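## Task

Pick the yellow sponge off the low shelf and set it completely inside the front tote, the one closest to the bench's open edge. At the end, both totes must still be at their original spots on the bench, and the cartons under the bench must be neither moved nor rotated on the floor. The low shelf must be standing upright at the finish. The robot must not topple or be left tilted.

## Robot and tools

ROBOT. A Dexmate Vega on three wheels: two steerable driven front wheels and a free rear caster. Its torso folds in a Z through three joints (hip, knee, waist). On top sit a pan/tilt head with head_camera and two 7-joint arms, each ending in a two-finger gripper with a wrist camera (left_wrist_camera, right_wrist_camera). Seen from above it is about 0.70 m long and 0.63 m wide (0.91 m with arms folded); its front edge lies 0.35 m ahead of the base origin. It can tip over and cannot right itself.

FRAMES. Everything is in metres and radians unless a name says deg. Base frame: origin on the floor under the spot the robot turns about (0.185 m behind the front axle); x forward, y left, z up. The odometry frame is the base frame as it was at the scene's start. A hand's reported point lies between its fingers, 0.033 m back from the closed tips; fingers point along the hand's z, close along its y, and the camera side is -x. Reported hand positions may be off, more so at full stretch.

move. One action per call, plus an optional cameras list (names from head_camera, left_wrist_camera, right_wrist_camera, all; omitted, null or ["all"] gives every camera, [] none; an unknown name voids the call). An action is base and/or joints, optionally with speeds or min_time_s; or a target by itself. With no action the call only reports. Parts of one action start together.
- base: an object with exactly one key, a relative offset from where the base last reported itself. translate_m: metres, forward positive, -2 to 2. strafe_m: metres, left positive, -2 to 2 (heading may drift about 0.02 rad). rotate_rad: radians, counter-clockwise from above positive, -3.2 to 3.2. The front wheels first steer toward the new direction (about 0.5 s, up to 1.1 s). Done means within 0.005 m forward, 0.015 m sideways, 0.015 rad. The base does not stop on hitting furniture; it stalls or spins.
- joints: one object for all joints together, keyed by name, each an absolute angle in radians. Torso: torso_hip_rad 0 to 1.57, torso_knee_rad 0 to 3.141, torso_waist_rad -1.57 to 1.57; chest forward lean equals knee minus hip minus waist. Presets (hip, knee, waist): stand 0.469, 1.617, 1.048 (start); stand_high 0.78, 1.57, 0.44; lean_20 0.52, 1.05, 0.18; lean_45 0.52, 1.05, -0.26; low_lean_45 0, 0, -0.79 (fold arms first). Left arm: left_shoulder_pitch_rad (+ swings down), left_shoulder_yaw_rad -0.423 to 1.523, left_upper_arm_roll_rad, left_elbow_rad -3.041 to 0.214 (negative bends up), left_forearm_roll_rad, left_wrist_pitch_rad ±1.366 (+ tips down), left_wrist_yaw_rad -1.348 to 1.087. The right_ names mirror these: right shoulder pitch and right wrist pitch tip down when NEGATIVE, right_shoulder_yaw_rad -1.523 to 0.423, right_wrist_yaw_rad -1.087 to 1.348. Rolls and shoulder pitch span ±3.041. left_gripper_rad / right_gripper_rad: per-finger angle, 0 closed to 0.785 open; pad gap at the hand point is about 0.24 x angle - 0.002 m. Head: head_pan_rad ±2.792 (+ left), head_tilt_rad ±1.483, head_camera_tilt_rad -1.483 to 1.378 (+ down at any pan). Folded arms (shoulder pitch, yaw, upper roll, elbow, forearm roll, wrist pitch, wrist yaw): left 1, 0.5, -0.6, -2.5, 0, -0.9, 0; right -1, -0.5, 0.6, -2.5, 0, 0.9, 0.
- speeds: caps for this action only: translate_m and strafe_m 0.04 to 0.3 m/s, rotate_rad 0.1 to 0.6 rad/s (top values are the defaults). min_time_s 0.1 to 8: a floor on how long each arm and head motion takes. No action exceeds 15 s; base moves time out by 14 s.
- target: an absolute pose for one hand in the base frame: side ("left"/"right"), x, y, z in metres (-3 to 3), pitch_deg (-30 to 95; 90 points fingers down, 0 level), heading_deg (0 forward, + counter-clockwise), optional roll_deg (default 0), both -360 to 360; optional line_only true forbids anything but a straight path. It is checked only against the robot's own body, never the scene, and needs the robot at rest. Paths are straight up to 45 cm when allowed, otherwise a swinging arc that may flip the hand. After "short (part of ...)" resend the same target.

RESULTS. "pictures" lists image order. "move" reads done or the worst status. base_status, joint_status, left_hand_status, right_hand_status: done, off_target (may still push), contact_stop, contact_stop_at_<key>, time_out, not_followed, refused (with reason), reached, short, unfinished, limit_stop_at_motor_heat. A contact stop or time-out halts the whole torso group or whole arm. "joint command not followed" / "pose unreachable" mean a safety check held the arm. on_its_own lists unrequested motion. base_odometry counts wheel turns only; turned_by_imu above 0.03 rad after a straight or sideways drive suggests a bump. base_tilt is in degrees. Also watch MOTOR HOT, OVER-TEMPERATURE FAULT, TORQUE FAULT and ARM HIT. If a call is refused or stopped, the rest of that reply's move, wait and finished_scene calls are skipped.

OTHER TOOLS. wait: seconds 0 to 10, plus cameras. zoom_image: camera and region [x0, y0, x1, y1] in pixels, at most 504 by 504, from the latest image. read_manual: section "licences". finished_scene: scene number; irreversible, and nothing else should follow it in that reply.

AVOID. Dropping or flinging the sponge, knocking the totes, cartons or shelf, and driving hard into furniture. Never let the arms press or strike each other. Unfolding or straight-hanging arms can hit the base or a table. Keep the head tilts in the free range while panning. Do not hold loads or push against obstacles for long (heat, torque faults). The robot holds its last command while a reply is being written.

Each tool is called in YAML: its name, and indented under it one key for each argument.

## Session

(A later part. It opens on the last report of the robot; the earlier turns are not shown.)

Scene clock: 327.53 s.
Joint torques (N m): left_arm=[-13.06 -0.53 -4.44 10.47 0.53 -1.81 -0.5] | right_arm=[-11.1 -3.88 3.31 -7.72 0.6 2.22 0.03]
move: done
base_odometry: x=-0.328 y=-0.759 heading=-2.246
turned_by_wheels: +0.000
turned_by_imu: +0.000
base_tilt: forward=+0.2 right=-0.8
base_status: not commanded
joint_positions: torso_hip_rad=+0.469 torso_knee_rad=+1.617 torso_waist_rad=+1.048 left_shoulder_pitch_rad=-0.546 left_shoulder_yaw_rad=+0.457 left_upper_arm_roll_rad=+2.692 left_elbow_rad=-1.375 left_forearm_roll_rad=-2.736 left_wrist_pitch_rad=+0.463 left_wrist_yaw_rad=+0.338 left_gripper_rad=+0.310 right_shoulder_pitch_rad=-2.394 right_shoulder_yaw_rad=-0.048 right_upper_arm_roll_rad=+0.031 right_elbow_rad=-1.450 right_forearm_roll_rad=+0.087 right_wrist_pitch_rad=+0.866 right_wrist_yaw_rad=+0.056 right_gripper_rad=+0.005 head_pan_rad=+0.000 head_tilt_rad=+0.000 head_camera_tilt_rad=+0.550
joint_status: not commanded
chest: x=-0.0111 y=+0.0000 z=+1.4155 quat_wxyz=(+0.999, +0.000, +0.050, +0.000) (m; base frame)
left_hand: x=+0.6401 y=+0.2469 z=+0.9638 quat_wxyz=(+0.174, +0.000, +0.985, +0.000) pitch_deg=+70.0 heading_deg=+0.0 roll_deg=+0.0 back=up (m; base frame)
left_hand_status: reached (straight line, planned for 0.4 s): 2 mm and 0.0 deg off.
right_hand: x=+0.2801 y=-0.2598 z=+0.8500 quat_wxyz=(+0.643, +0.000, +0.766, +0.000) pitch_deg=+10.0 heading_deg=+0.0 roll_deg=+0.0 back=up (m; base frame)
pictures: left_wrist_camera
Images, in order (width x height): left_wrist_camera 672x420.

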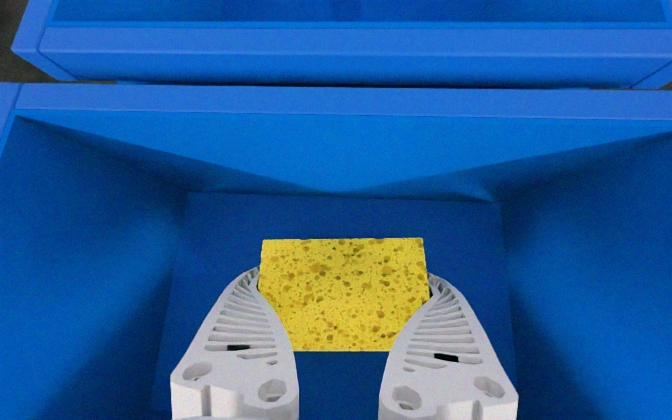

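move:
  target: {"side": "left", "x": 0.64, "y": 0.247, "z": 0.951, "pitch_deg": 70, "heading_deg": 0, "line_only": true}
  cameras: ["left_wrist_camera"]

Scene clock: 332.77 s.
Joint torques (N m): left_arm=[-13.81 -0.59 -5.28 7.96 -0.25 -1.4 0] | right_arm=[-12.33 0.29 3.24 -9.8 -0.12 2.8 0.22]
move: done
base_odometry: x=-0.328 y=-0.759 heading=-2.246
turned_by_wheels: +0.000
turned_by_imu: +0.001
base_tilt: forward=+0.2 right=-0.8
base_status: not commanded
joint_positions: torso_hip_rad=+0.469 torso_knee_rad=+1.617 torso_waist_rad=+1.048 left_shoulder_pitch_rad=-0.522 left_shoulder_yaw_rad=+0.452 left_upper_arm_roll_rad=+2.692 left_elbow_rad=-1.365 left_forearm_roll_rad=-2.730 left_wrist_pitch_rad=+0.447 left_wrist_yaw_rad=+0.332 left_gripper_rad=+0.310 right_shoulder_pitch_rad=-2.394 right_shoulder_yaw_rad=-0.048 right_upper_arm_roll_rad=+0.031 right_elbow_rad=-1.450 right_forearm_roll_rad=+0.087 right_wrist_pitch_rad=+0.866 right_wrist_yaw_rad=+0.056 right_gripper_rad=+0.005 head_pan_rad=+0.000 head_tilt_rad=+0.000 head_camera_tilt_rad=+0.550
joint_status: not commanded
chest: x=-0.0112 y=+0.0000 z=+1.4155 quat_wxyz=(+0.999, +0.000, +0.050, +0.000) (m; base frame)
left_hand: x=+0.6401 y=+0.2470 z=+0.9529 quat_wxyz=(+0.174, +0.000, +0.985, +0.000) pitch_deg=+70.0 heading_deg=+0.0 roll_deg=+0.0 back=up (m; base frame)
left_hand_status: reached (straight line, planned for 0.4 s): 2 mm and 0.0 deg off.
right_hand: x=+0.2800 y=-0.2598 z=+0.8500 quat_wxyz=(+0.643, +0.000, +0.766, +0.000) pitch_deg=+10.0 heading_deg=+0.0 roll_deg=+0.0 back=up (m; base frame)
pictures: left_wrist_camera
Images, in order (width x height): left_wrist_camera 672x420.

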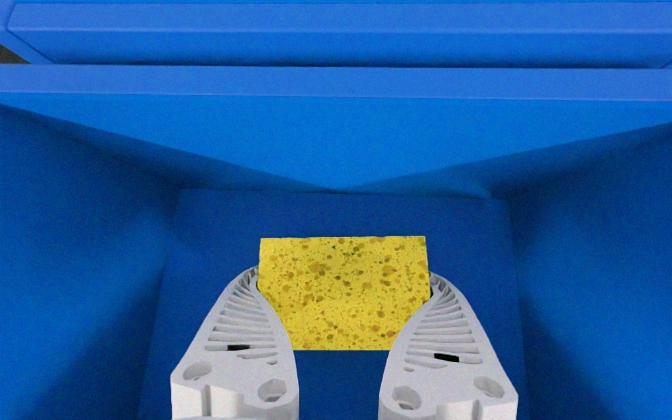

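move:
  joints: {"left_gripper_rad": 0.38}
  cameras: []

move:
  joints: {"left_gripper_rad": 0.43}
  cameras: ["left_wrist_camera"]

move:
  joints: {"left_gripper_rad": 0.53}
  cameras: ["left_wrist_camera"]

move:
  target: {"side": "left", "x": 0.64, "y": 0.247, "z": 1.15, "pitch_deg": 70, "heading_deg": 0, "line_only": true}
  cameras: ["left_wrist_camera"]

Scene clock: 339.13 s.
Joint torques (N m): left_arm=[-9.69 -1.23 -4.73 6.53 0.4 -1.51 -0.15] | right_arm=[-9.46 -0.81 3.04 -10.51 0.58 2.92 -0.16]
move: done
base_odometry: x=-0.328 y=-0.759 heading=-2.246
turned_by_wheels: +0.000
turned_by_imu: +0.001
base_tilt: forward=+0.2 right=-0.8
base_status: not commanded
joint_positions: torso_hip_rad=+0.469 torso_knee_rad=+1.617 torso_waist_rad=+1.048 left_shoulder_pitch_rad=-0.518 left_shoulder_yaw_rad=+0.451 left_upper_arm_roll_rad=+2.692 left_elbow_rad=-1.363 left_forearm_roll_rad=-2.729 left_wrist_pitch_rad=+0.445 left_wrist_yaw_rad=+0.331 left_gripper_rad=+0.380 right_shoulder_pitch_rad=-2.394 right_shoulder_yaw_rad=-0.048 right_upper_arm_roll_rad=+0.031 right_elbow_rad=-1.450 right_forearm_roll_rad=+0.087 right_wrist_pitch_rad=+0.866 right_wrist_yaw_rad=+0.056 right_gripper_rad=+0.005 head_pan_rad=+0.000 head_tilt_rad=+0.000 head_camera_tilt_rad=+0.550
joint_status: all done
chest: x=-0.0116 y=+0.0000 z=+1.4155 quat_wxyz=(+0.999, +0.000, +0.050, +0.000) (m; base frame)
left_hand: x=+0.6401 y=+0.2469 z=+0.9518 quat_wxyz=(+0.174, +0.000, +0.985, +0.000) pitch_deg=+69.9 heading_deg=+0.0 roll_deg=+0.0 back=up (m; base frame)
right_hand: x=+0.2799 y=-0.2598 z=+0.8501 quat_wxyz=(+0.643, +0.000, +0.766, +0.000) pitch_deg=+10.0 heading_deg=+0.0 roll_deg=+0.0 back=up (m; base frame)
pictures: none
No camera images: "cameras" was empty.

Scene clock: 339.60 s.
Joint torques (N m): left_arm=[-9.24 -1.24 -4.27 6.79 0.31 -0.99 0.5] | right_arm=[-13.78 -0.24 2.57 -9.6 -0.13 3.12 -0.07]
move: done
base_odometry: x=-0.328 y=-0.759 heading=-2.246
turned_by_wheels: +0.000
turned_by_imu: +0.000
base_tilt: forward=+0.2 right=-0.8
base_status: not commanded
joint_positions: torso_hip_rad=+0.469 torso_knee_rad=+1.617 torso_waist_rad=+1.048 left_shoulder_pitch_rad=-0.518 left_shoulder_yaw_rad=+0.451 left_upper_arm_roll_rad=+2.692 left_elbow_rad=-1.363 left_forearm_roll_rad=-2.729 left_wrist_pitch_rad=+0.445 left_wrist_yaw_rad=+0.331 left_gripper_rad=+0.430 right_shoulder_pitch_rad=-2.394 right_shoulder_yaw_rad=-0.048 right_upper_arm_roll_rad=+0.031 right_elbow_rad=-1.450 right_forearm_roll_rad=+0.087 right_wrist_pitch_rad=+0.866 right_wrist_yaw_rad=+0.056 right_gripper_rad=+0.005 head_pan_rad=+0.000 head_tilt_rad=+0.000 head_camera_tilt_rad=+0.550
joint_status: all done
chest: x=-0.0116 y=+0.0000 z=+1.4155 quat_wxyz=(+0.999, +0.000, +0.050, +0.000) (m; base frame)
left_hand: x=+0.6401 y=+0.2469 z=+0.9518 quat_wxyz=(+0.174, +0.000, +0.985, +0.000) pitch_deg=+69.9 heading_deg=+0.0 roll_deg=+0.0 back=up (m; base frame)
right_hand: x=+0.2799 y=-0.2598 z=+0.8501 quat_wxyz=(+0.643, +0.000, +0.766, +0.000) pitch_deg=+10.0 heading_deg=+0.0 roll_deg=+0.0 back=up (m; base frame)
pictures: left_wrist_camera
Images, in order (width x height): left_wrist_camera 672x420.

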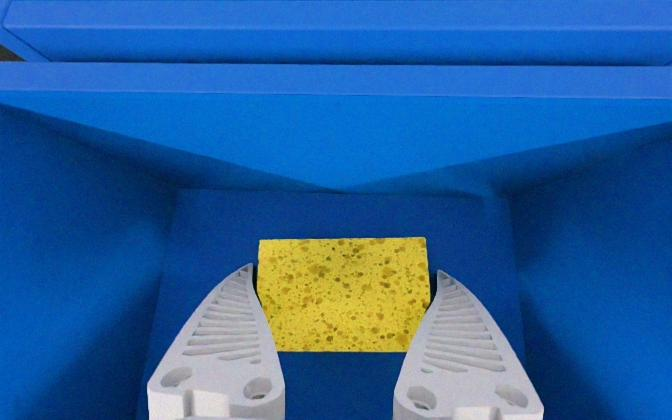

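Scene clock: 340.17 s.
Joint torques (N m): left_arm=[-16.58 -1.06 -1.89 5.65 0.15 -1.09 0.44] | right_arm=[-12.9 0.45 3.39 -10.54 0.42 2.87 0.24]
move: done
base_odometry: x=-0.328 y=-0.759 heading=-2.246
turned_by_wheels: +0.000
turned_by_imu: +0.000
base_tilt: forward=+0.2 right=-0.8
base_status: not commanded
joint_positions: torso_hip_rad=+0.469 torso_knee_rad=+1.617 torso_waist_rad=+1.048 left_shoulder_pitch_rad=-0.518 left_shoulder_yaw_rad=+0.451 left_upper_arm_roll_rad=+2.692 left_elbow_rad=-1.363 left_forearm_roll_rad=-2.729 left_wrist_pitch_rad=+0.445 left_wrist_yaw_rad=+0.331 left_gripper_rad=+0.530 right_shoulder_pitch_rad=-2.394 right_shoulder_yaw_rad=-0.048 right_upper_arm_roll_rad=+0.031 right_elbow_rad=-1.450 right_forearm_roll_rad=+0.087 right_wrist_pitch_rad=+0.866 right_wrist_yaw_rad=+0.056 right_gripper_rad=+0.005 head_pan_rad=+0.000 head_tilt_rad=+0.000 head_camera_tilt_rad=+0.550
joint_status: all done
chest: x=-0.0113 y=+0.0000 z=+1.4155 quat_wxyz=(+0.999, +0.000, +0.050, +0.000) (m; base frame)
left_hand: x=+0.6401 y=+0.2469 z=+0.9514 quat_wxyz=(+0.174, +0.000, +0.985, +0.000) pitch_deg=+70.0 heading_deg=+0.0 roll_deg=+0.0 back=up (m; base frame)
right_hand: x=+0.2800 y=-0.2598 z=+0.8500 quat_wxyz=(+0.643, +0.000, +0.766, +0.000) pitch_deg=+10.0 heading_deg=+0.0 roll_deg=+0.0 back=up (m; base frame)
pictures: left_wrist_camera
Images, in order (width x height): left_wrist_camera 672x420.

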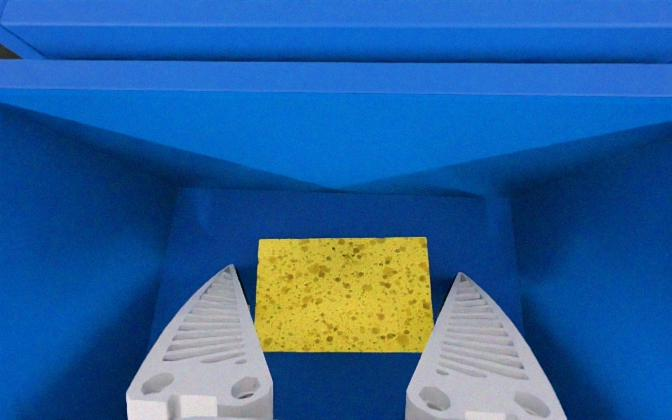

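Scene clock: 343.07 s.
Joint torques (N m): left_arm=[-28.69 -4.43 -8.67 11.18 -0.4 -1.19 0.25] | right_arm=[-14.08 -3.91 2.43 -8.65 0.3 1.84 0.34]
move: done
base_odometry: x=-0.328 y=-0.759 heading=-2.246
turned_by_wheels: +0.000
turned_by_imu: +0.000
base_tilt: forward=+0.3 right=-0.8
base_status: not commanded
joint_positions: torso_hip_rad=+0.469 torso_knee_rad=+1.617 torso_waist_rad=+1.048 left_shoulder_pitch_rad=-0.866 left_shoulder_yaw_rad=+0.461 left_upper_arm_roll_rad=+2.669 left_elbow_rad=-1.311 left_forearm_roll_rad=-2.876 left_wrist_pitch_rad=+0.831 left_wrist_yaw_rad=+0.429 left_gripper_rad=+0.530 right_shoulder_pitch_rad=-2.394 right_shoulder_yaw_rad=-0.048 right_upper_arm_roll_rad=+0.031 right_elbow_rad=-1.450 right_forearm_roll_rad=+0.087 right_wrist_pitch_rad=+0.866 right_wrist_yaw_rad=+0.056 right_gripper_rad=+0.005 head_pan_rad=+0.000 head_tilt_rad=+0.000 head_camera_tilt_rad=+0.550
joint_status: not commanded
chest: x=-0.0113 y=+0.0000 z=+1.4155 quat_wxyz=(+0.999, +0.000, +0.050, +0.000) (m; base frame)
left_hand: x=+0.6400 y=+0.2471 z=+1.1481 quat_wxyz=(+0.173, +0.000, +0.985, +0.000) pitch_deg=+70.0 heading_deg=+0.0 roll_deg=+0.0 back=up (m; base frame)
left_hand_status: reached (straight line, planned for 1.7 s): 2 mm and 0.0 deg off.
right_hand: x=+0.2800 y=-0.2598 z=+0.8500 quat_wxyz=(+0.643, +0.000, +0.766, +0.000) pitch_deg=+10.0 heading_deg=+0.0 roll_deg=+0.0 back=up (m; base frame)
pictures: left_wrist_camera
Images, in order (width x height): left_wrist_camera 672x420.

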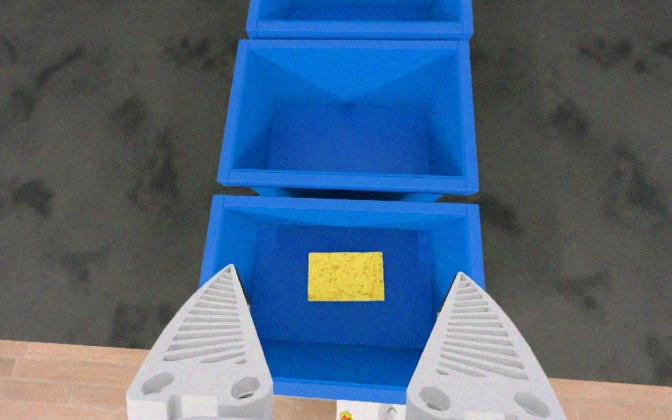

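move:
  base: {"translate_m": -0.7}
  speeds: {"translate_m": 0.15}
  joints: {"head_camera_tilt_rad": 0.5}
  cameras: ["head_camera"]

zoom_image:
  camera: "head_camera"
  region: [330, 120, 480, 230]

Scene clock: 362.20 s.
Joint torques (N m): left_arm=[-28.22 -3.43 -9.32 8.76 0.27 -0.32 0.02] | right_arm=[-11.09 -3.7 2.83 -8.69 0.12 2 -0.18]
move: done
base_odometry: x=+0.109 y=-0.212 heading=-2.245
turned_by_wheels: +0.001
turned_by_imu: -0.001
base_tilt: forward=+0.2 right=-0.8
base_status: done
joint_positions: torso_hip_rad=+0.469 torso_knee_rad=+1.617 torso_waist_rad=+1.048 left_shoulder_pitch_rad=-0.869 left_shoulder_yaw_rad=+0.460 left_upper_arm_roll_rad=+2.668 left_elbow_rad=-1.309 left_forearm_roll_rad=-2.878 left_wrist_pitch_rad=+0.834 left_wrist_yaw_rad=+0.429 left_gripper_rad=+0.530 right_shoulder_pitch_rad=-2.394 right_shoulder_yaw_rad=-0.048 right_upper_arm_roll_rad=+0.031 right_elbow_rad=-1.450 right_forearm_roll_rad=+0.087 right_wrist_pitch_rad=+0.866 right_wrist_yaw_rad=+0.056 right_gripper_rad=+0.005 head_pan_rad=+0.000 head_tilt_rad=+0.000 head_camera_tilt_rad=+0.500
joint_status: all done
chest: x=-0.0112 y=+0.0000 z=+1.4155 quat_wxyz=(+0.999, +0.000, +0.050, +0.000) (m; base frame)
left_hand: x=+0.6399 y=+0.2470 z=+1.1497 quat_wxyz=(+0.173, +0.000, +0.985, +0.000) pitch_deg=+70.0 heading_deg=+0.0 roll_deg=+0.0 back=up (m; base frame)
right_hand: x=+0.2800 y=-0.2598 z=+0.8500 quat_wxyz=(+0.643, +0.000, +0.766, +0.000) pitch_deg=+10.0 heading_deg=+0.0 roll_deg=+0.0 back=up (m; base frame)
pictures: head_camera
Images, in order (width x height): head_camera 896x560.

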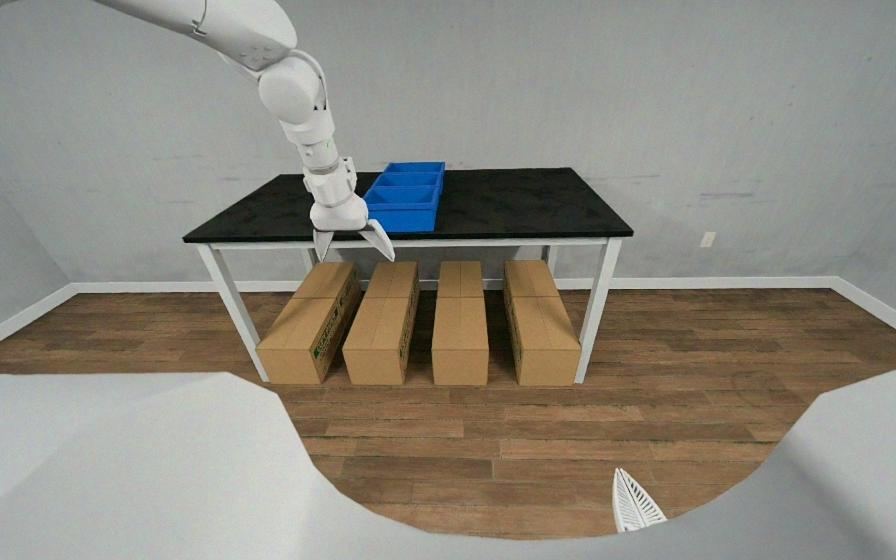

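Scaled by 3.360 from the camera's 896x560 image, which has a finer 960x600 frame.

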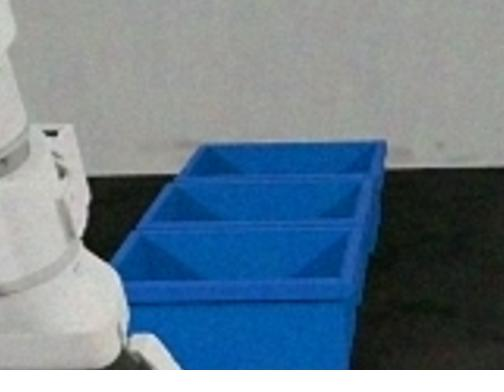

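All good. Finishing scene 2.

finished_scene:
  scene: 2

The scene is finished: the task was done.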